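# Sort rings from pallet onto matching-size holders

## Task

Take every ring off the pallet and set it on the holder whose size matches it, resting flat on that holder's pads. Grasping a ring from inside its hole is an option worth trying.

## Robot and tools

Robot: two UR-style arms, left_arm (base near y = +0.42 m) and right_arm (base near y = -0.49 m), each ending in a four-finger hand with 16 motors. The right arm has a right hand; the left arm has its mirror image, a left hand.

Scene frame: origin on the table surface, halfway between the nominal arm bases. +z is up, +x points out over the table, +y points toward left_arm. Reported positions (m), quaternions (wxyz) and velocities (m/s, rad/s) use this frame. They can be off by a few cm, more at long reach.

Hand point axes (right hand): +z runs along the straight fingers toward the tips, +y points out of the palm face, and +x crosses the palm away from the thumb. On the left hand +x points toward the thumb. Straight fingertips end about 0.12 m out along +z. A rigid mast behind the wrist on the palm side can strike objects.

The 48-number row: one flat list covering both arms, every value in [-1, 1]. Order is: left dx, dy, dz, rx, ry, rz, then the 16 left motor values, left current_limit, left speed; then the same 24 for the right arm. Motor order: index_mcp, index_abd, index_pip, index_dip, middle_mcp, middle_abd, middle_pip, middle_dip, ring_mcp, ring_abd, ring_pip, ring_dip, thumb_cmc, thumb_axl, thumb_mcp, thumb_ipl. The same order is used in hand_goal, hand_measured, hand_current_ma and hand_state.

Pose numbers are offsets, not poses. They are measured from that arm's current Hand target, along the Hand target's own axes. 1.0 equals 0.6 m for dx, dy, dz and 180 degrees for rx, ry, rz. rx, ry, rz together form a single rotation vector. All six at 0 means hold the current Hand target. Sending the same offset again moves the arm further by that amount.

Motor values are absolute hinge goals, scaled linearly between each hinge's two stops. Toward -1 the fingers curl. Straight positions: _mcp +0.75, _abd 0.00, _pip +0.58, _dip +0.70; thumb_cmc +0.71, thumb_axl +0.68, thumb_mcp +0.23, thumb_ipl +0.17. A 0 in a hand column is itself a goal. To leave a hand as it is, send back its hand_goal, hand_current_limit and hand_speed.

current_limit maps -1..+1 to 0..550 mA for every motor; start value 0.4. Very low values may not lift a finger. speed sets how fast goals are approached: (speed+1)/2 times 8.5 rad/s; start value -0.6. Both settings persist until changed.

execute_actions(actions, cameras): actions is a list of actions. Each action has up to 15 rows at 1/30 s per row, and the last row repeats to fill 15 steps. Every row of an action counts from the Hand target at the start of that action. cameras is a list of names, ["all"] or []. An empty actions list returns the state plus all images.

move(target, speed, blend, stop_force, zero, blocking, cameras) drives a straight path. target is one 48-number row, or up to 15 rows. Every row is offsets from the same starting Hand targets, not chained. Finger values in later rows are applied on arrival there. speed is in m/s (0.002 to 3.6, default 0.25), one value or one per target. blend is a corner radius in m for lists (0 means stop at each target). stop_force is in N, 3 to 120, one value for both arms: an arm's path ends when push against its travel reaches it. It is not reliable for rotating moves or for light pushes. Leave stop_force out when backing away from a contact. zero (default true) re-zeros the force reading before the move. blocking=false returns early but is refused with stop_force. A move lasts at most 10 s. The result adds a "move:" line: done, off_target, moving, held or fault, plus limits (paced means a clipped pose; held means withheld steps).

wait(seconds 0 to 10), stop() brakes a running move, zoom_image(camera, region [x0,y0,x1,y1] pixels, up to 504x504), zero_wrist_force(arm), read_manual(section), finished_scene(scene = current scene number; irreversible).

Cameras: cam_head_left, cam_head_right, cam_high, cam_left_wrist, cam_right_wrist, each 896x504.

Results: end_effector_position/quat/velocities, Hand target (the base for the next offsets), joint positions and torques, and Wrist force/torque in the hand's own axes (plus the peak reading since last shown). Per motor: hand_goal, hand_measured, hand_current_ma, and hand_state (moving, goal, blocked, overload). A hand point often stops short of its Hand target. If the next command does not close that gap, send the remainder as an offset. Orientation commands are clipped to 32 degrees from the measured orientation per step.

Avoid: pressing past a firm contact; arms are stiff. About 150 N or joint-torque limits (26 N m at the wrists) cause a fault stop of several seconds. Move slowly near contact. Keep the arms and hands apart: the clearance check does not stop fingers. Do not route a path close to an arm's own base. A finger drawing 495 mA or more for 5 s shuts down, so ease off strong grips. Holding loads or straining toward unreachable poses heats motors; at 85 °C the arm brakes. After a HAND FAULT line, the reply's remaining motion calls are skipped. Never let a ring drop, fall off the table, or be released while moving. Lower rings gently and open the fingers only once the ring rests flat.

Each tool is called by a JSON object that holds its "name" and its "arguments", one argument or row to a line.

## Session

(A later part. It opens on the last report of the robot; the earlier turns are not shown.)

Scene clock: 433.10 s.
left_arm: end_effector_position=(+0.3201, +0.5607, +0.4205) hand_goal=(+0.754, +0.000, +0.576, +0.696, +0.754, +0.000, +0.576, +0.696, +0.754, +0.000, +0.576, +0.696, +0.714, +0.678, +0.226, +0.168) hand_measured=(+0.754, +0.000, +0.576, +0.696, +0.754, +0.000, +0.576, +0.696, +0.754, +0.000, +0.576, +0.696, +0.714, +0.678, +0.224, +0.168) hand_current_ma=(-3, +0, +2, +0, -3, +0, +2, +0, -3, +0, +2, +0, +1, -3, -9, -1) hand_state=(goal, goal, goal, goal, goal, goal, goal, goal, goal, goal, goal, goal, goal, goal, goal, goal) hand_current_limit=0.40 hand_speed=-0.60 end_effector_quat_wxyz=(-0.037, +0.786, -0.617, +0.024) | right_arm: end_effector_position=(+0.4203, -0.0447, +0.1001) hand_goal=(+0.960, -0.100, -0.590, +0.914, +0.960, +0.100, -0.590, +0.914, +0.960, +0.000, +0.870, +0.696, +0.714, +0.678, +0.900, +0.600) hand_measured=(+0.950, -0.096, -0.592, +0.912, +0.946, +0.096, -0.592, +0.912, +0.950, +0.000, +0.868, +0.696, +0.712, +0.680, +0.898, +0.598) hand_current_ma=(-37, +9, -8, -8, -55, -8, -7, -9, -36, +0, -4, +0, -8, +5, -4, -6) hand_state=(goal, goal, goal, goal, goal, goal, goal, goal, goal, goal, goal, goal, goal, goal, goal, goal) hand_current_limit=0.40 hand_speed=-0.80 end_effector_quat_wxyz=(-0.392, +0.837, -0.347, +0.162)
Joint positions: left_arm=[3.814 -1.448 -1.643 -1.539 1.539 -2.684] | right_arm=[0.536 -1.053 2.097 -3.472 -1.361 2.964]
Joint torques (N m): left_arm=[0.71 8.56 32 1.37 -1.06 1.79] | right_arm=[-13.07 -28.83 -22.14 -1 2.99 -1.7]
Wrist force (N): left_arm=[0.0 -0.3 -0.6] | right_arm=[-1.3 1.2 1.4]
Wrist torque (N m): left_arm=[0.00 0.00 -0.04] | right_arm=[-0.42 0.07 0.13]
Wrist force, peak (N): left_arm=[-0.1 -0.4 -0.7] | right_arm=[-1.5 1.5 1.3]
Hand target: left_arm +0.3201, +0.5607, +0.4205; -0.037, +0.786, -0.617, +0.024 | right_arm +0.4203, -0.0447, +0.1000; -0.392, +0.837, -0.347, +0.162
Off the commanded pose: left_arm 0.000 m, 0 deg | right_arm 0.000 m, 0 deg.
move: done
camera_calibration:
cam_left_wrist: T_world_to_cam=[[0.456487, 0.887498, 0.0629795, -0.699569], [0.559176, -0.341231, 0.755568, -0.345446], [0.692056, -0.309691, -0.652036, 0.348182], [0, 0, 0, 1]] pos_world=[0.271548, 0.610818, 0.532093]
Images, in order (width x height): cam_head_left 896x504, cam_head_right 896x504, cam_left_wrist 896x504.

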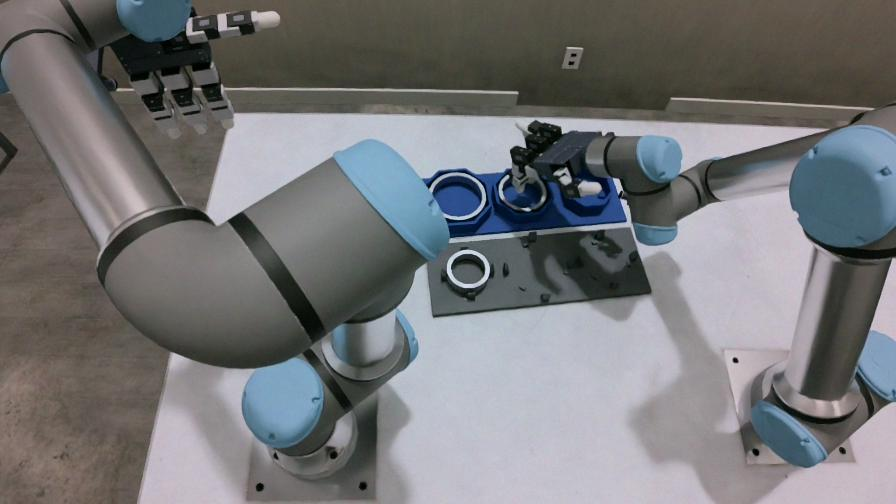

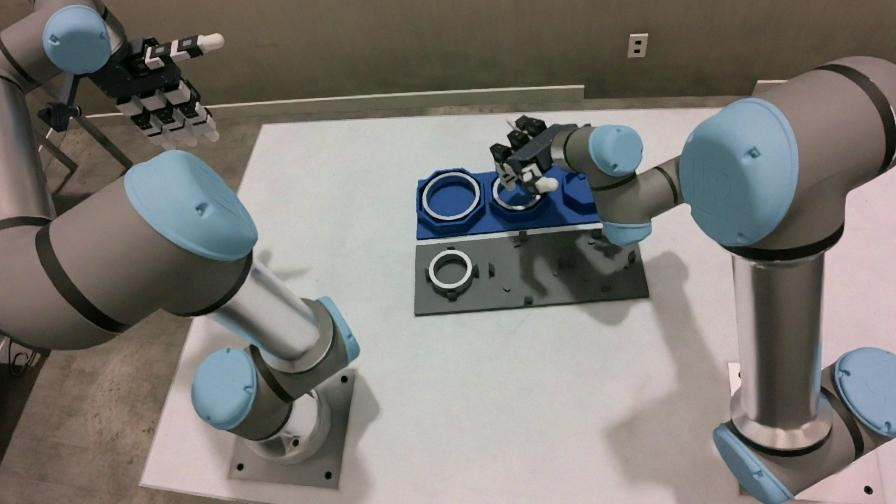

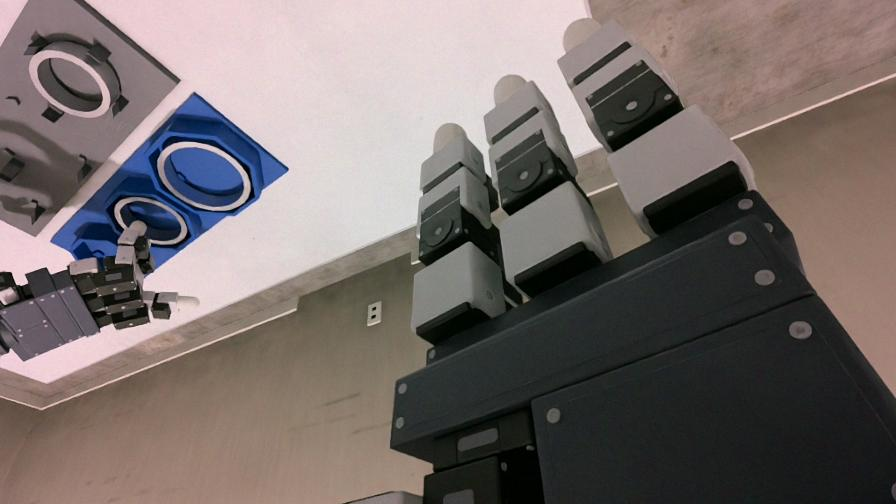

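{"name": "move", "arguments": {
  "target": [0,0,0,0,0,0,0.754,0,0.576,0.696,0.754,0,0.576,0.696,0.754,0,0.576,0.696,0.714,0.678,0.226,0.168,0.4,-0.6,0,0.01915,0.01607,0,0,0,0.96,0,-0.59,0.914,0.96,0,-0.59,0.914,0.96,0,0.87,0.696,0.714,0.678,0.9,0.6,0.4,-0.8],
  "speed": 0.05,
  "cameras": ["cam_left_wrist","cam_head_left","cam_head_right","cam_high"]
}}

{"name": "zoom_image", "arguments": {
  "camera": "cam_left_wrist",
  "region": [90, 180, 210, 280]
}}

{"name": "zoom_image", "arguments": {
  "camera": "cam_head_left",
  "region": [480, 150, 570, 230]
}}

{"name": "zoom_image", "arguments": {
  "camera": "cam_head_right",
  "region": [470, 150, 560, 230]
}}

{"name": "zoom_image", "arguments": {
  "camera": "cam_high",
  "region": [430, 190, 520, 270]
}}

Scene clock: 442.30 s.
left_arm: end_effector_position=(+0.3201, +0.5607, +0.4205) hand_goal=(+0.754, +0.000, +0.576, +0.696, +0.754, +0.000, +0.576, +0.696, +0.754, +0.000, +0.576, +0.696, +0.714, +0.678, +0.226, +0.168) hand_measured=(+0.754, +0.000, +0.576, +0.696, +0.754, +0.000, +0.576, +0.696, +0.754, +0.000, +0.576, +0.696, +0.714, +0.678, +0.224, +0.168) hand_current_ma=(-3, +0, +2, +0, -3, +0, +2, +0, -3, +0, +2, +0, +1, -3, -9, -1) hand_state=(goal, goal, goal, goal, goal, goal, goal, goal, goal, goal, goal, goal, goal, goal, goal, goal) hand_current_limit=0.40 hand_speed=-0.60 end_effector_quat_wxyz=(-0.037, +0.786, -0.617, +0.024) | right_arm: end_effector_position=(+0.4204, -0.0447, +0.0851) hand_goal=(+0.960, +0.000, -0.590, +0.914, +0.960, +0.000, -0.590, +0.914, +0.960, +0.000, +0.870, +0.696, +0.714, +0.678, +0.900, +0.600) hand_measured=(+0.950, -0.004, -0.592, +0.912, +0.946, +0.004, -0.592, +0.912, +0.950, +0.000, +0.868, +0.696, +0.712, +0.680, +0.898, +0.598) hand_current_ma=(-37, -9, -8, -8, -55, +9, -7, -9, -36, +0, -4, +0, -8, +5, -4, -6) hand_state=(goal, goal, goal, goal, goal, goal, goal, goal, goal, goal, goal, goal, goal, goal, goal, goal) hand_current_limit=0.40 hand_speed=-0.80 end_effector_quat_wxyz=(-0.392, +0.837, -0.347, +0.162)
Joint positions: left_arm=[3.814 -1.448 -1.643 -1.539 1.539 -2.684] | right_arm=[0.536 -1.017 2.099 -3.509 -1.361 2.964]
Joint torques (N m): left_arm=[0.46 8.87 31.46 1.23 -1.04 1.86] | right_arm=[-7.62 -28.27 -4.56 -4.3 2.05 -0.64]
Wrist force (N): left_arm=[0.1 -0.4 -0.4] | right_arm=[-1.4 1.2 1.1]
Wrist torque (N m): left_arm=[-0.03 -0.01 -0.03] | right_arm=[-0.40 0.08 0.13]
Wrist force, peak (N): left_arm=[0.2 -0.6 -0.6] | right_arm=[-1.6 1.6 1.5]
Hand target: left_arm +0.3201, +0.5607, +0.4205; -0.037, +0.786, -0.617, +0.024 | right_arm +0.4204, -0.0447, +0.0850; -0.392, +0.837, -0.347, +0.162
Off the commanded pose: left_arm 0.000 m, 0 deg | right_arm 0.000 m, 0 deg.
move: done
camera_calibration:
cam_left_wrist: T_world_to_cam=[[0.456487, 0.887498, 0.0629795, -0.699569], [0.559176, -0.341231, 0.755568, -0.345446], [0.692056, -0.309691, -0.652036, 0.348182], [0, 0, 0, 1]] pos_world=[0.271548, 0.610818, 0.532093]
Images, in order (width x height): cam_head_left 896x504, cam_head_right 896x504, cam_high 896x504, cam_left_wrist 896x504.

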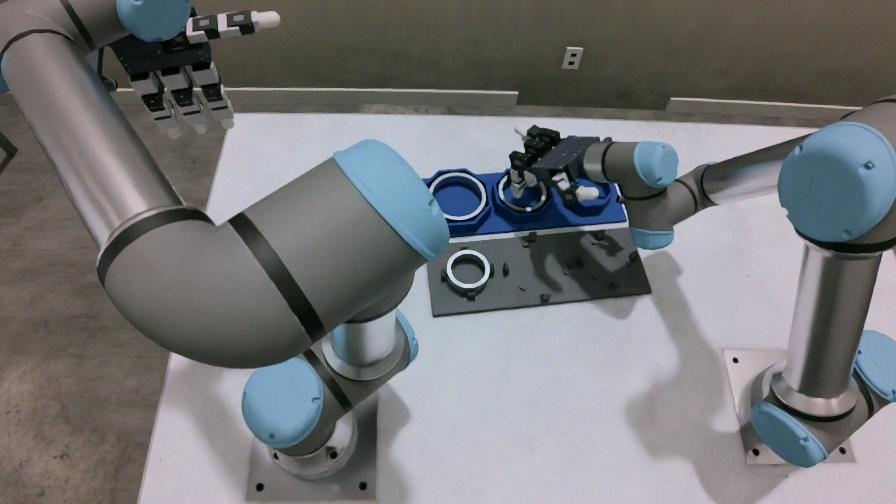

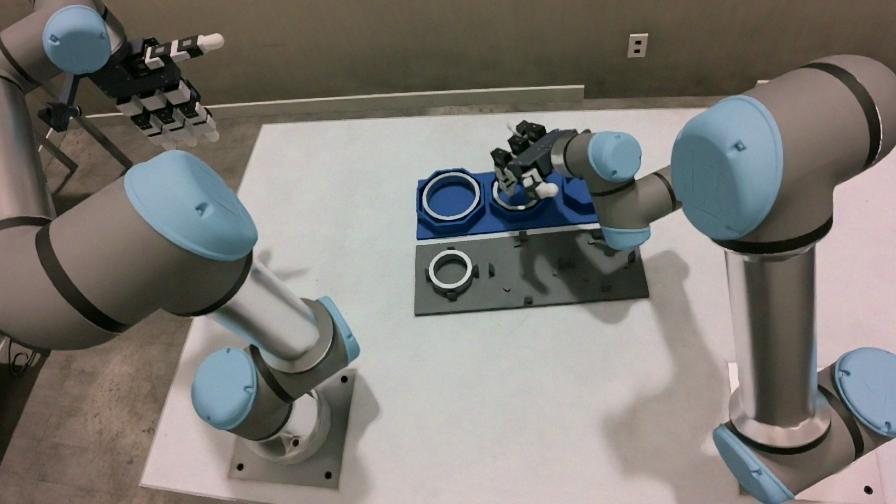

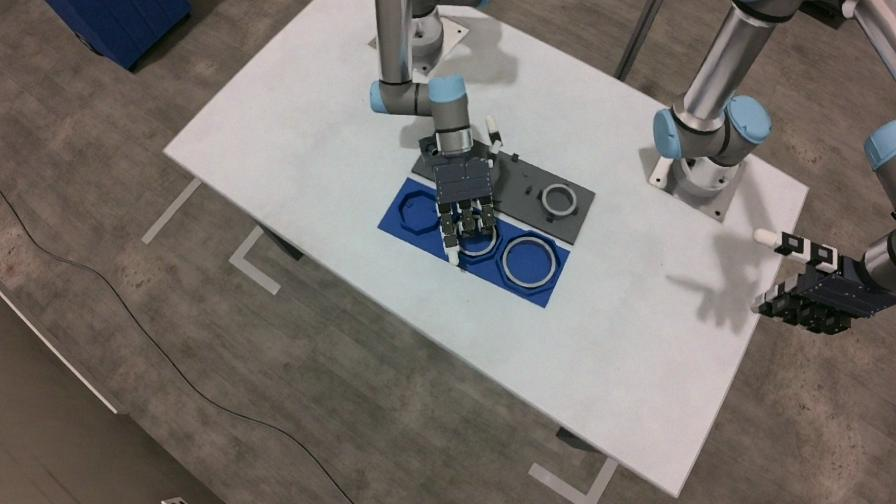

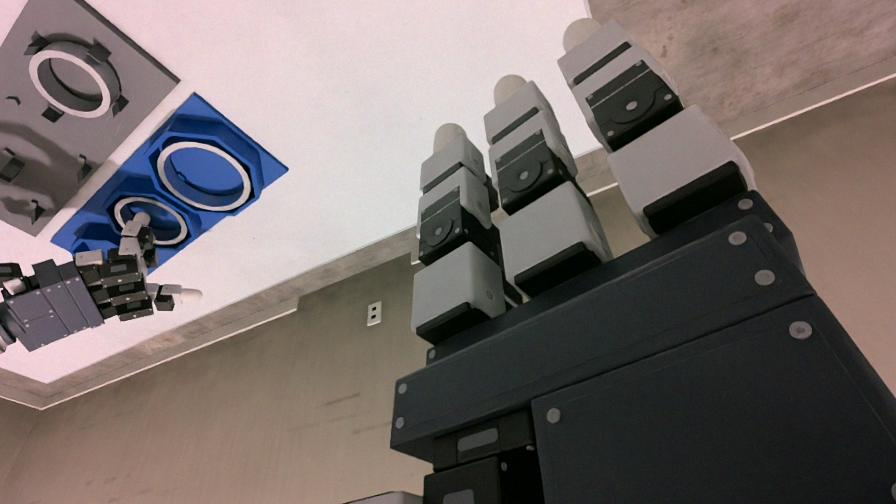

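Scaled by 4.200 from the camera's 896x504 image, which has a finer 1280x720 frame.

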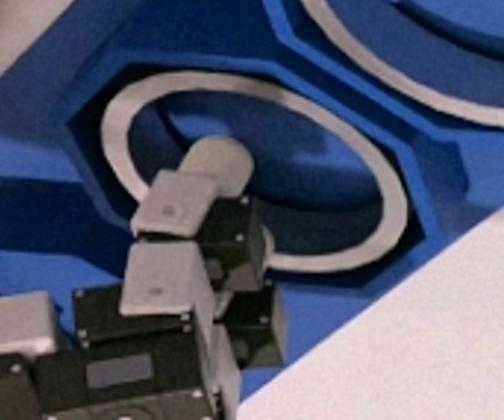

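Scaled by 5.600 from the camera's 896x504 image, which has a finer 1280x720 frame.

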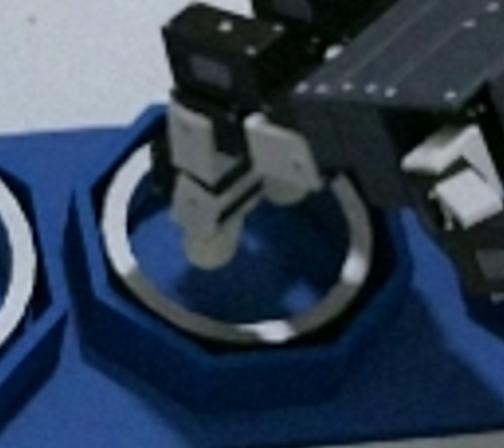

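Scaled by 5.600 from the camera's 896x504 image, which has a finer 1280x720 frame.

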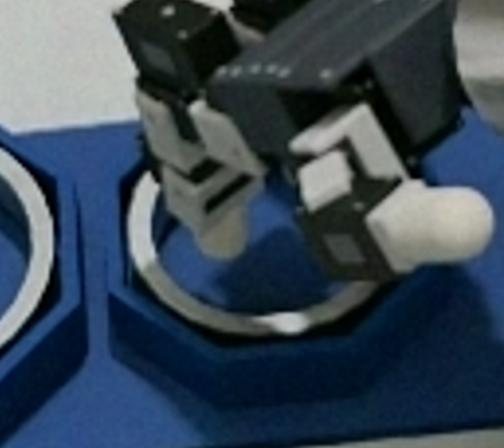

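Scaled by 5.600 from the camera's 896x504 image, which has a finer 1280x720 frame.

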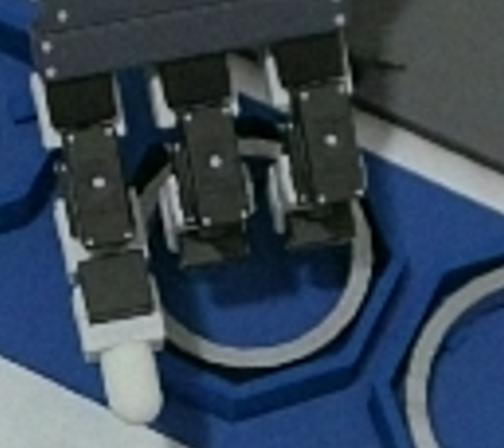

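{"name": "move", "arguments": {
  "target": [0,0,0,0,0,0,0.754,0,0.576,0.696,0.754,0,0.576,0.696,0.754,0,0.576,0.696,0.714,0.678,0.226,0.168,0.4,-0.6,-0.00295,0.0357,0.0329,0,0,0,0.96,0,-0.59,0.914,0.96,0,-0.59,0.914,0.96,0,0.87,0.696,0.714,0.678,0.9,0.6,0.4,-0.8],
  "speed": 0.04,
  "stop_force": 5
}}

{"name": "execute_actions", "arguments": {
  "actions": [
    [[0,0,0,0,0,0,0.754,0,0.576,0.696,0.754,0,0.576,0.696,0.754,0,0.576,0.696,0.714,0.678,0.226,0.168,0.4,-0.6,0,0,0,0,0,0,0.96,0.6,-0.59,0.914,0.96,-0.6,-0.59,0.914,0.96,0,0.87,0.696,0.714,0.678,0.9,0.6,0.76,-0.88]],
    [[0,0,0,0,0,0,0.754,0,0.576,0.696,0.754,0,0.576,0.696,0.754,0,0.576,0.696,0.714,0.678,0.226,0.168,0.4,-0.6,0,0,0,0,0,0,0.96,0.6,-0.59,0.914,0.96,-0.6,-0.59,0.914,0.96,0,0.87,0.696,0.714,0.678,0.9,0.6,0.76,-0.88]],
    [[0,0,0,0,0,0,0.754,0,0.576,0.696,0.754,0,0.576,0.696,0.754,0,0.576,0.696,0.714,0.678,0.226,0.168,0.4,-0.6,0,0,0,0,0,0,0.96,0.6,-0.59,0.914,0.96,-0.6,-0.59,0.914,0.96,0,0.87,0.696,0.714,0.678,0.9,0.6,0.76,-0.88]]
  ]
}}

Scene clock: 481.70 s.
left_arm: end_effector_position=(+0.3201, +0.5607, +0.4205) hand_goal=(+0.754, +0.000, +0.576, +0.696, +0.754, +0.000, +0.576, +0.696, +0.754, +0.000, +0.576, +0.696, +0.714, +0.678, +0.226, +0.168) hand_measured=(+0.754, +0.000, +0.576, +0.696, +0.754, +0.000, +0.576, +0.696, +0.754, +0.000, +0.576, +0.696, +0.714, +0.678, +0.224, +0.168) hand_current_ma=(-3, +0, +2, +0, -3, +0, +2, +0, -3, +0, +2, +0, +1, -3, -9, -1) hand_state=(goal, goal, goal, goal, goal, goal, goal, goal, goal, goal, goal, goal, goal, goal, goal, goal) hand_current_limit=0.40 hand_speed=-0.60 end_effector_quat_wxyz=(-0.037, +0.786, -0.617, +0.024) | right_arm: end_effector_position=(+0.4201, -0.0424, +0.0560) hand_goal=(+0.960, +0.000, -0.590, +0.914, +0.960, +0.000, -0.590, +0.914, +0.960, +0.000, +0.870, +0.696, +0.714, +0.678, +0.900, +0.600) hand_measured=(+0.950, -0.004, -0.592, +0.912, +0.946, +0.004, -0.592, +0.912, +0.950, +0.000, +0.868, +0.696, +0.712, +0.680, +0.898, +0.598) hand_current_ma=(-37, -9, -8, -8, -55, +9, -7, -9, -36, +0, -4, +0, -8, +5, -4, -6) hand_state=(goal, goal, goal, goal, goal, goal, goal, goal, goal, goal, goal, goal, goal, goal, goal, goal) hand_current_limit=0.40 hand_speed=-0.80 end_effector_quat_wxyz=(-0.392, +0.837, -0.347, +0.162)
Joint positions: left_arm=[3.814 -1.448 -1.643 -1.539 1.539 -2.684] | right_arm=[0.541 -0.944 2.095 -3.579 -1.365 2.967]
Joint torques (N m): left_arm=[0.04 8.22 31.71 1.08 -0.92 1.8] | right_arm=[11.35 -30.39 -20.52 -4.52 -2.65 1.62]
Wrist force (N): left_arm=[0.3 -0.2 -0.4] | right_arm=[-1.3 1.1 1.4]
Wrist torque (N m): left_arm=[0.00 -0.03 -0.02] | right_arm=[-0.44 0.07 -0.04]
Wrist force, peak (N): left_arm=[-0.1 -0.5 -0.6] | right_arm=[-1.7 1.3 1.5]
Hand target: left_arm +0.3201, +0.5607, +0.4205; -0.037, +0.786, -0.617, +0.024 | right_arm +0.4201, -0.0424, +0.0560; -0.392, +0.837, -0.347, +0.162
Off the commanded pose: left_arm 0.000 m, 0 deg | right_arm 0.000 m, 0 deg.
move: done

Scene clock: 483.40 s.
left_arm: end_effector_position=(+0.3201, +0.5607, +0.4205) hand_goal=(+0.754, +0.000, +0.576, +0.696, +0.754, +0.000, +0.576, +0.696, +0.754, +0.000, +0.576, +0.696, +0.714, +0.678, +0.226, +0.168) hand_measured=(+0.754, +0.000, +0.576, +0.696, +0.754, +0.000, +0.576, +0.696, +0.754, +0.000, +0.576, +0.696, +0.714, +0.678, +0.224, +0.168) hand_current_ma=(-3, +0, +2, +0, -3, +0, +2, +0, -3, +0, +2, +0, +1, -3, -9, -1) hand_state=(goal, goal, goal, goal, goal, goal, goal, goal, goal, goal, goal, goal, goal, goal, goal, goal) hand_current_limit=0.40 hand_speed=-0.60 end_effector_quat_wxyz=(-0.037, +0.786, -0.617, +0.024) | right_arm: end_effector_position=(+0.4201, -0.0424, +0.0559) hand_goal=(+0.960, +0.600, -0.590, +0.914, +0.960, -0.600, -0.590, +0.914, +0.960, +0.000, +0.870, +0.696, +0.714, +0.678, +0.900, +0.600) hand_measured=(+0.946, +0.366, -0.618, +0.902, +0.946, -0.380, -0.614, +0.900, +0.950, +0.000, +0.868, +0.696, +0.712, +0.680, +0.898, +0.598) hand_current_ma=(-56, -484, -106, -46, -56, +484, -93, -53, -36, +0, -4, +0, -8, +5, -4, -6) hand_state=(goal, blocked, blocked, goal, goal, blocked, blocked, goal, goal, goal, goal, goal, goal, goal, goal, goal) hand_current_limit=0.76 hand_speed=-0.88 end_effector_quat_wxyz=(-0.392, +0.837, -0.347, +0.162)
Joint positions: left_arm=[3.814 -1.448 -1.643 -1.539 1.539 -2.684] | right_arm=[0.541 -0.944 2.095 -3.579 -1.365 2.967]
Joint torques (N m): left_arm=[-0.18 7.93 31.73 1 -0.94 1.77] | right_arm=[8.93 -41.18 -19.5 -4.47 0.38 1.48]
Wrist force (N): left_arm=[0.0 -0.3 -0.5] | right_arm=[-0.5 4.5 5.6]
Wrist torque (N m): left_arm=[-0.01 0.00 -0.04] | right_arm=[-0.65 0.17 -0.02]
Wrist force, peak (N): left_arm=[-0.2 -0.4 -0.6] | right_arm=[-0.6 4.6 5.8]
Hand target: left_arm +0.3201, +0.5607, +0.4205; -0.037, +0.786, -0.617, +0.024 | right_arm +0.4201, -0.0424, +0.0560; -0.392, +0.837, -0.347, +0.162
Off the commanded pose: left_arm 0.000 m, 0 deg | right_arm 0.000 m, 0 deg.

{"name": "move", "arguments": {
  "target": [0,0,0,0,0,0,0.754,0,0.576,0.696,0.754,0,0.576,0.696,0.754,0,0.576,0.696,0.714,0.678,0.226,0.168,0.4,-0.6,0,-0.0575,-0.0482,0,0,0,0.96,0.6,-0.59,0.914,0.96,-0.6,-0.59,0.914,0.96,0,0.87,0.696,0.714,0.678,0.9,0.6,0.76,-0.88],
  "speed": 0.04,
  "cameras": ["cam_left_wrist","cam_head_left","cam_head_right"]
}}

{"name": "zoom_image", "arguments": {
  "camera": "cam_left_wrist",
  "region": [70, 180, 210, 300]
}}

{"name": "zoom_image", "arguments": {
  "camera": "cam_head_right",
  "region": [460, 130, 560, 230]
}}

{"name": "zoom_image", "arguments": {
  "camera": "cam_head_left",
  "region": [480, 130, 580, 230]
}}

Scene clock: 496.77 s.
left_arm: end_effector_position=(+0.3201, +0.5607, +0.4205) hand_goal=(+0.754, +0.000, +0.576, +0.696, +0.754, +0.000, +0.576, +0.696, +0.754, +0.000, +0.576, +0.696, +0.714, +0.678, +0.226, +0.168) hand_measured=(+0.754, +0.000, +0.576, +0.696, +0.754, +0.000, +0.576, +0.696, +0.754, +0.000, +0.576, +0.696, +0.714, +0.678, +0.224, +0.168) hand_current_ma=(-3, +0, +2, +0, -3, +0, +2, +0, -3, +0, +2, +0, +1, -3, -9, -1) hand_state=(goal, goal, goal, goal, goal, goal, goal, goal, goal, goal, goal, goal, goal, goal, goal, goal) hand_current_limit=0.40 hand_speed=-0.60 end_effector_quat_wxyz=(-0.037, +0.786, -0.617, +0.024) | right_arm: end_effector_position=(+0.4200, -0.0425, +0.1009) hand_goal=(+0.960, +0.600, -0.590, +0.914, +0.960, -0.600, -0.590, +0.914, +0.960, +0.000, +0.870, +0.696, +0.714, +0.678, +0.900, +0.600) hand_measured=(+0.942, +0.374, -0.632, +0.894, +0.944, -0.416, -0.628, +0.890, +0.950, +0.000, +0.868, +0.696, +0.712, +0.680, +0.898, +0.598) hand_current_ma=(-68, -484, -169, -77, -63, +484, -152, -89, -36, +0, -4, +0, -8, +5, -4, -6) hand_state=(goal, blocked, blocked, blocked, goal, blocked, blocked, blocked, goal, goal, goal, goal, goal, goal, goal, goal) hand_current_limit=0.76 hand_speed=-0.88 end_effector_quat_wxyz=(-0.392, +0.837, -0.347, +0.162)
Joint positions: left_arm=[3.814 -1.448 -1.643 -1.539 1.539 -2.684] | right_arm=[0.54 -1.053 2.092 -3.468 -1.365 2.967]
Joint torques (N m): left_arm=[-0.96 8.45 31.24 1 -0.9 1.79] | right_arm=[-12.38 -46.26 -25.48 -1.82 3.08 -1.18]
Wrist force (N): left_arm=[0.1 -0.3 -0.4] | right_arm=[-1.2 5.4 4.3]
Wrist torque (N m): left_arm=[-0.02 0.00 -0.03] | right_arm=[-0.63 0.06 -0.01]
Wrist force, peak (N): left_arm=[0.2 -0.4 -0.6] | right_arm=[-0.6 5.0 5.7]
Hand target: left_arm +0.3201, +0.5607, +0.4205; -0.037, +0.786, -0.617, +0.024 | right_arm +0.4201, -0.0425, +0.1010; -0.392, +0.837, -0.347, +0.162
Off the commanded pose: left_arm 0.000 m, 0 deg | right_arm 0.000 m, 0 deg.
move: done
camera_calibration:
cam_left_wrist: T_world_to_cam=[[0.456487, 0.887498, 0.0629795, -0.699569], [0.559176, -0.341231, 0.755568, -0.345446], [0.692056, -0.309691, -0.652036, 0.348182], [0, 0, 0, 1]] pos_world=[0.271548, 0.610818, 0.532093]
Images, in order (width x height): cam_head_left 896x504, cam_head_right 896x504, cam_left_wrist 896x504.

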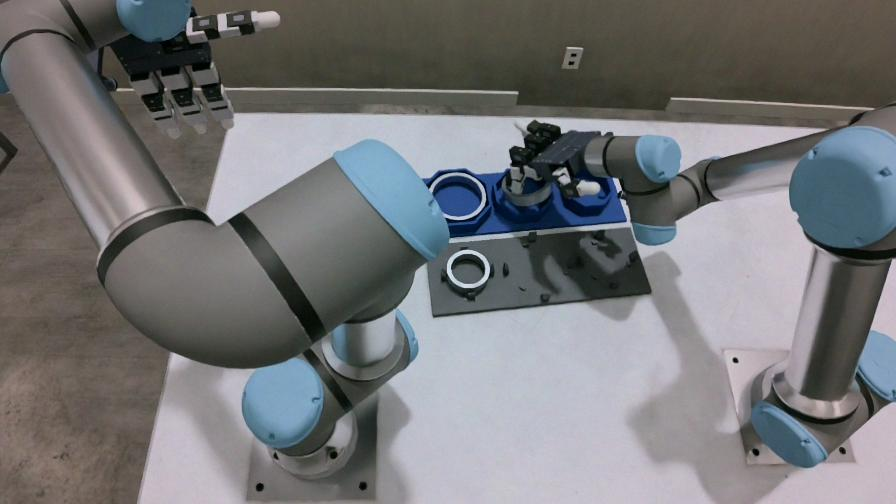

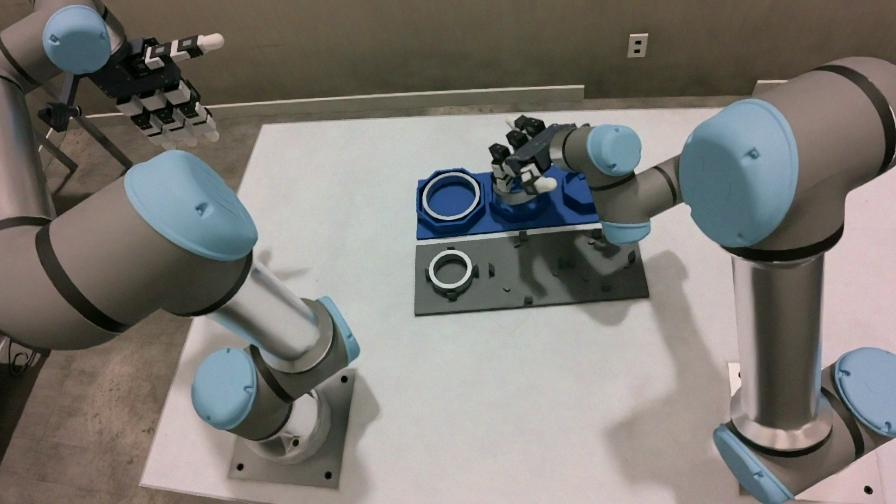

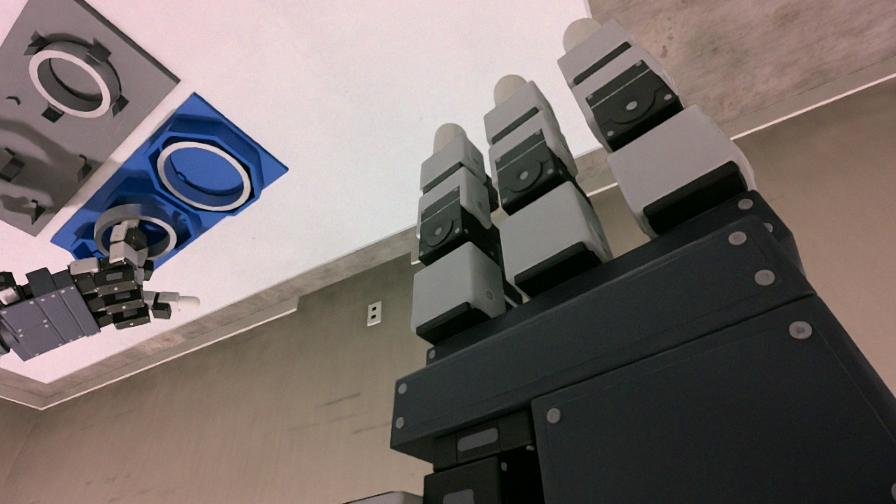

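Scaled by 3.600 from the camera's 896x504 image, which has a finer 1280x720 frame.

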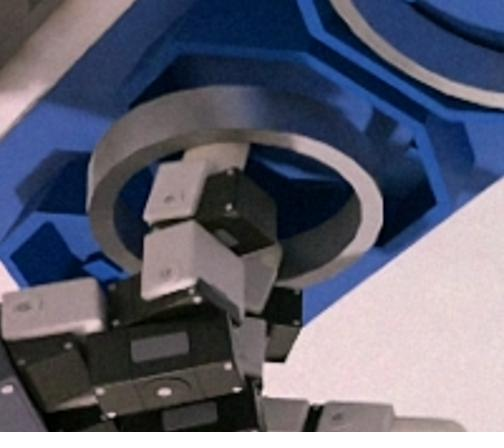

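Scaled by 5.040 from the camera's 896x504 image, which has a finer 1280x720 frame.

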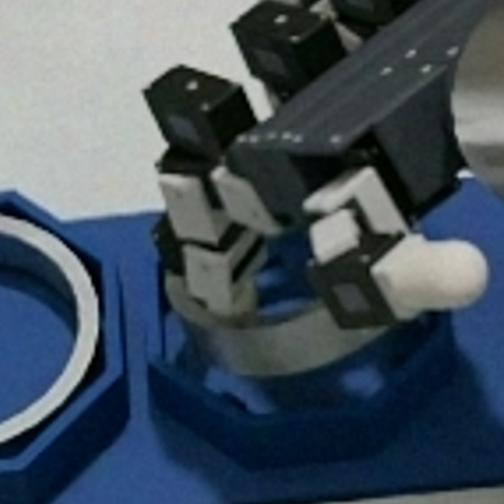

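Scaled by 5.040 from the camera's 896x504 image, which has a finer 1280x720 frame.

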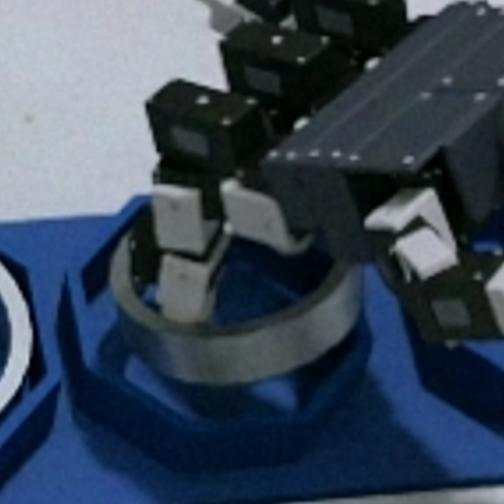

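{"name": "wait", "arguments": {
  "seconds": 0.1,
  "cameras": ["cam_left_wrist","cam_head_left","cam_high","cam_right_wrist"]
}}

{"name": "zoom_image", "arguments": {
  "camera": "cam_head_left",
  "region": [495, 165, 565, 220]
}}

{"name": "zoom_image", "arguments": {
  "camera": "cam_high",
  "region": [440, 180, 520, 260]
}}

{"name": "zoom_image", "arguments": {
  "camera": "cam_right_wrist",
  "region": [300, 0, 804, 200]
}}

Scene clock: 514.37 s.
left_arm: end_effector_position=(+0.3201, +0.5607, +0.4205) hand_goal=(+0.754, +0.000, +0.576, +0.696, +0.754, +0.000, +0.576, +0.696, +0.754, +0.000, +0.576, +0.696, +0.714, +0.678, +0.226, +0.168) hand_measured=(+0.754, +0.000, +0.576, +0.696, +0.754, +0.000, +0.576, +0.696, +0.754, +0.000, +0.576, +0.696, +0.714, +0.678, +0.224, +0.168) hand_current_ma=(-3, +0, +2, +0, -3, +0, +2, +0, -3, +0, +2, +0, +1, -3, -9, -1) hand_state=(goal, goal, goal, goal, goal, goal, goal, goal, goal, goal, goal, goal, goal, goal, goal, goal) hand_current_limit=0.40 hand_speed=-0.60 end_effector_quat_wxyz=(-0.037, +0.786, -0.617, +0.024) | right_arm: end_effector_position=(+0.4201, -0.0425, +0.1010) hand_goal=(+0.960, +0.600, -0.590, +0.914, +0.960, -0.600, -0.590, +0.914, +0.960, +0.000, +0.870, +0.696, +0.714, +0.678, +0.900, +0.600) hand_measured=(+0.942, +0.374, -0.632, +0.894, +0.944, -0.416, -0.628, +0.890, +0.950, +0.000, +0.868, +0.696, +0.712, +0.680, +0.898, +0.598) hand_current_ma=(-68, -484, -169, -77, -63, +484, -152, -89, -36, +0, -4, +0, -8, +5, -4, -6) hand_state=(goal, blocked, blocked, blocked, goal, blocked, blocked, blocked, goal, goal, goal, goal, goal, goal, goal, goal) hand_current_limit=0.76 hand_speed=-0.88 end_effector_quat_wxyz=(-0.392, +0.837, -0.347, +0.162)
Joint positions: left_arm=[3.814 -1.448 -1.643 -1.539 1.539 -2.684] | right_arm=[0.54 -1.053 2.092 -3.468 -1.365 2.966]
Joint torques (N m): left_arm=[-0.9 8.61 30.82 1.06 -1 1.68] | right_arm=[-11.14 -47.84 -25.14 -2.04 2.9 -1.32]
Wrist force (N): left_arm=[0.1 -0.3 -0.7] | right_arm=[-1.4 5.3 4.4]
Wrist torque (N m): left_arm=[0.00 -0.01 -0.04] | right_arm=[-0.65 0.08 -0.02]
Wrist force, peak (N): left_arm=[0.2 -0.4 -0.7] | right_arm=[-1.1 5.6 4.4]
Hand target: left_arm +0.3201, +0.5607, +0.4205; -0.037, +0.786, -0.617, +0.024 | right_arm +0.4201, -0.0425, +0.1010; -0.392, +0.837, -0.347, +0.162
Off the commanded pose: left_arm 0.000 m, 0 deg | right_arm 0.000 m, 0 deg.
wait: 0.10 s; at rest from the start
camera_calibration:
cam_left_wrist: T_world_to_cam=[[0.456487, 0.887498, 0.0629795, -0.699569], [0.559176, -0.341231, 0.755568, -0.345446], [0.692056, -0.309691, -0.652036, 0.348182], [0, 0, 0, 1]] pos_world=[0.271548, 0.610818, 0.532093]
cam_right_wrist: T_world_to_cam=[[-0.846069, 0.299521, -0.440969, 0.442991], [-0.428148, 0.111001, 0.896866, 0.0392247], [0.317578, 0.947611, 0.0343251, 0.0287138], [0, 0, 0, 1]] pos_world=[0.382476, -0.164249, 0.159181]
Images, in order (width x height): cam_head_left 896x504, cam_high 896x504, cam_left_wrist 896x504, cam_right_wrist 896x504.

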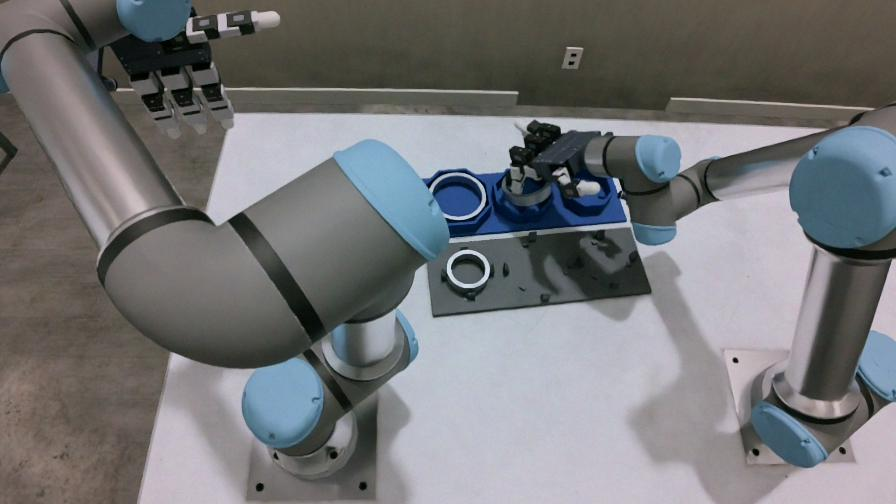

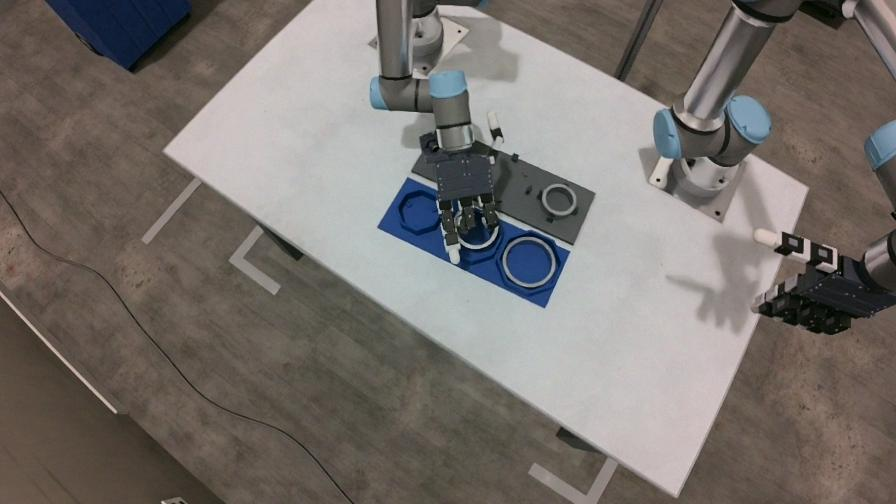

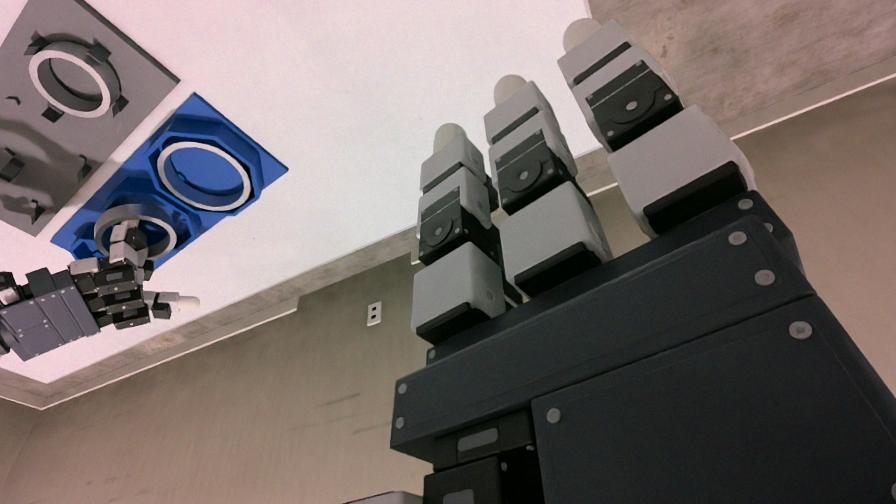

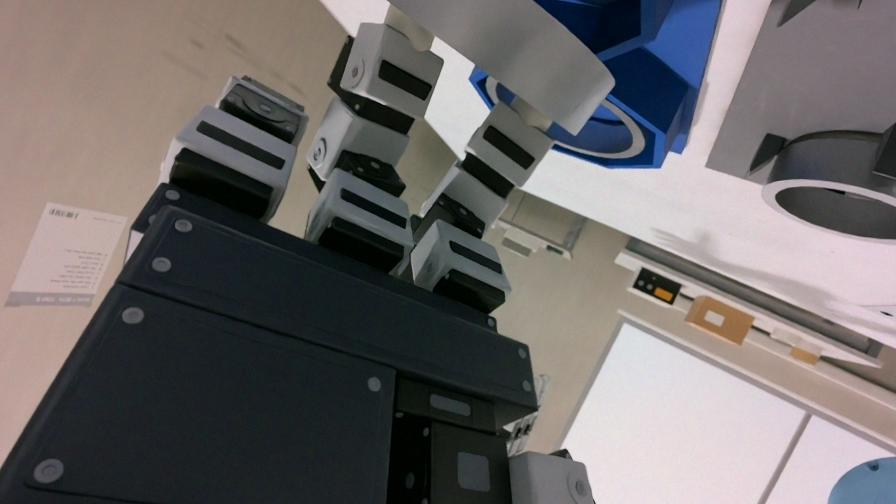

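Scaled by 7.200 from the camera's 896x504 image, which has a finer 1280x720 frame.

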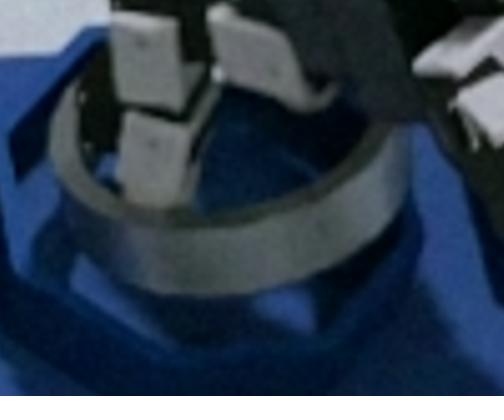

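Scaled by 6.300 from the camera's 896x504 image, which has a finer 1280x720 frame.

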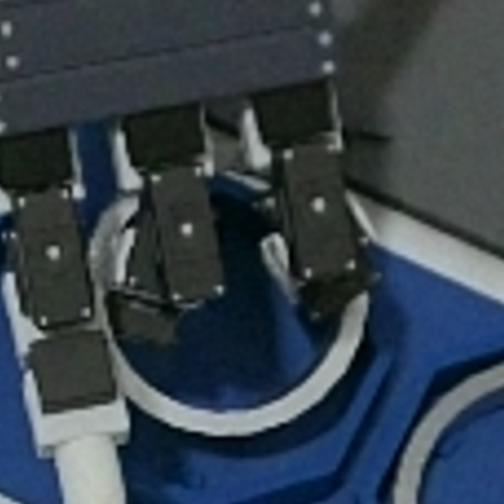

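Scaled by 1.000.

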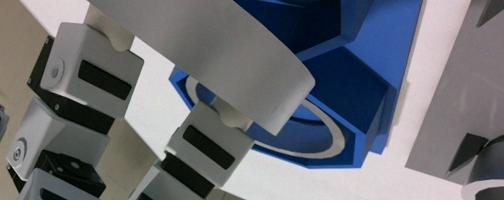

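{"name": "move", "arguments": {
  "target": [0,0,0,0,0,0,0.754,0,0.576,0.696,0.754,0,0.576,0.696,0.754,0,0.576,0.696,0.714,0.678,0.226,0.168,0.4,-0.6,0,0.0568,0.0477,0,0,0,0.96,0.6,-0.59,0.914,0.96,-0.6,-0.59,0.914,0.96,0,0.87,0.696,0.714,0.678,0.9,0.6,0.76,-0.88],
  "speed": 0.025,
  "stop_force": 6,
  "cameras": ["cam_left_wrist","cam_head_left"]
}}

{"name": "zoom_image", "arguments": {
  "camera": "cam_left_wrist",
  "region": [70, 180, 210, 300]
}}

{"name": "zoom_image", "arguments": {
  "camera": "cam_head_left",
  "region": [495, 165, 565, 220]
}}

Scene clock: 576.03 s.
left_arm: end_effector_position=(+0.3201, +0.5607, +0.4205) hand_goal=(+0.754, +0.000, +0.576, +0.696, +0.754, +0.000, +0.576, +0.696, +0.754, +0.000, +0.576, +0.696, +0.714, +0.678, +0.226, +0.168) hand_measured=(+0.754, +0.000, +0.576, +0.696, +0.754, +0.000, +0.576, +0.696, +0.754, +0.000, +0.576, +0.696, +0.714, +0.678, +0.224, +0.168) hand_current_ma=(-3, +0, +2, +0, -3, +0, +2, +0, -3, +0, +2, +0, +1, -3, -9, -1) hand_state=(goal, goal, goal, goal, goal, goal, goal, goal, goal, goal, goal, goal, goal, goal, goal, goal) hand_current_limit=0.40 hand_speed=-0.60 end_effector_quat_wxyz=(-0.037, +0.786, -0.617, +0.024) | right_arm: end_effector_position=(+0.4201, -0.0424, +0.0684) hand_goal=(+0.960, +0.600, -0.590, +0.914, +0.960, -0.600, -0.590, +0.914, +0.960, +0.000, +0.870, +0.696, +0.714, +0.678, +0.900, +0.600) hand_measured=(+0.968, +0.378, -0.644, +0.894, +0.956, -0.434, -0.632, +0.890, +0.950, +0.000, +0.868, +0.696, +0.712, +0.680, +0.898, +0.598) hand_current_ma=(+26, -484, -226, -79, -17, +484, -169, -90, -39, +0, -4, +0, -9, +5, -4, -6) hand_state=(goal, blocked, blocked, blocked, goal, blocked, blocked, blocked, goal, goal, goal, goal, goal, goal, goal, goal) hand_current_limit=0.76 hand_speed=-0.88 end_effector_quat_wxyz=(-0.392, +0.837, -0.347, +0.162)
Joint positions: left_arm=[3.814 -1.448 -1.643 -1.539 1.539 -2.684] | right_arm=[0.54 -0.975 2.096 -3.549 -1.365 2.966]
Joint torques (N m): left_arm=[-1.48 9.11 31.31 1.08 -0.95 1.66] | right_arm=[5.06 -47.14 -9.37 -1.62 -0.64 0.52]
Wrist force (N): left_arm=[-0.1 -0.3 -0.6] | right_arm=[-0.6 2.7 4.4]
Wrist torque (N m): left_arm=[-0.01 0.01 -0.05] | right_arm=[-0.55 0.16 0.03]
Wrist force, peak (N): left_arm=[0.1 -0.6 -0.5] | right_arm=[-1.3 5.5 4.6]
Hand target: left_arm +0.3201, +0.5607, +0.4205; -0.037, +0.786, -0.617, +0.024 | right_arm +0.4201, -0.0424, +0.0684; -0.392, +0.837, -0.347, +0.162 (not the last commanded pose)
Off the commanded pose: left_arm 0.000 m, 0 deg | right_arm 0.012 m, 0 deg.
move: contact (right_arm)
camera_calibration:
cam_left_wrist: T_world_to_cam=[[0.456487, 0.887498, 0.0629795, -0.699569], [0.559176, -0.341231, 0.755568, -0.345446], [0.692056, -0.309691, -0.652036, 0.348182], [0, 0, 0, 1]] pos_world=[0.271548, 0.610818, 0.532093]
Images, in order (width x height): cam_head_left 896x504, cam_left_wrist 896x504.

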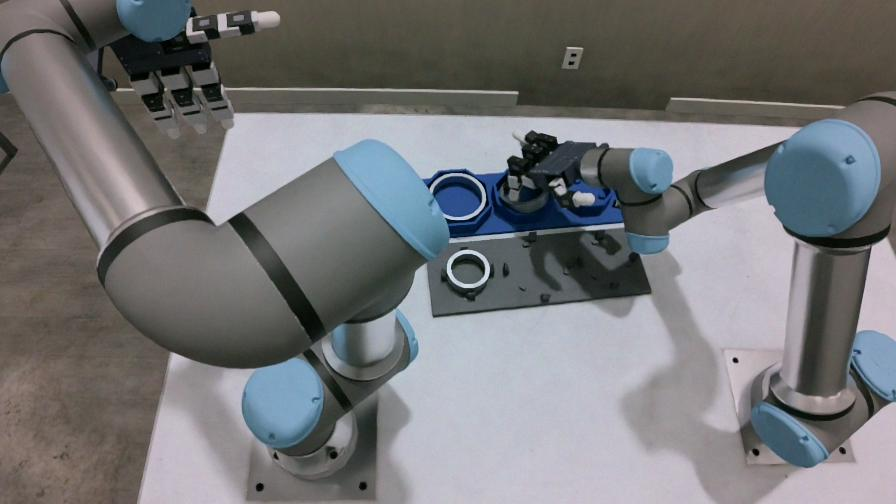

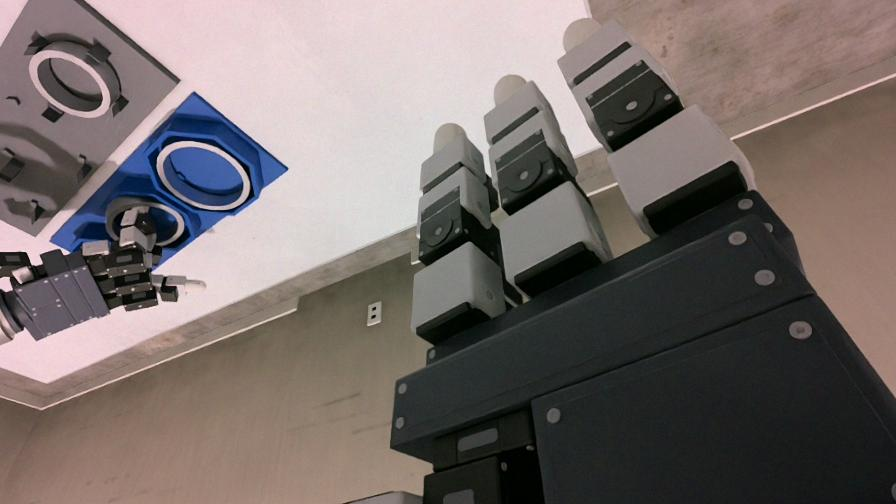

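Scaled by 3.600 from the camera's 896x504 image, which has a finer 1280x720 frame.

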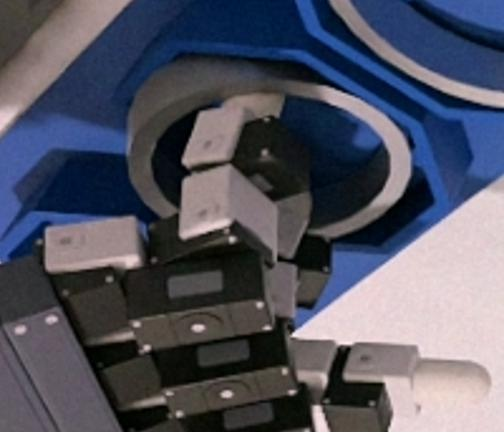

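Scaled by 7.200 from the camera's 896x504 image, which has a finer 1280x720 frame.

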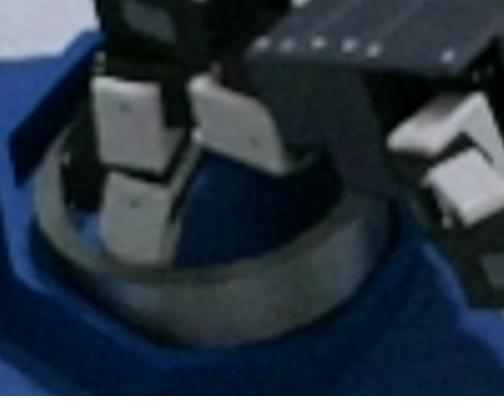

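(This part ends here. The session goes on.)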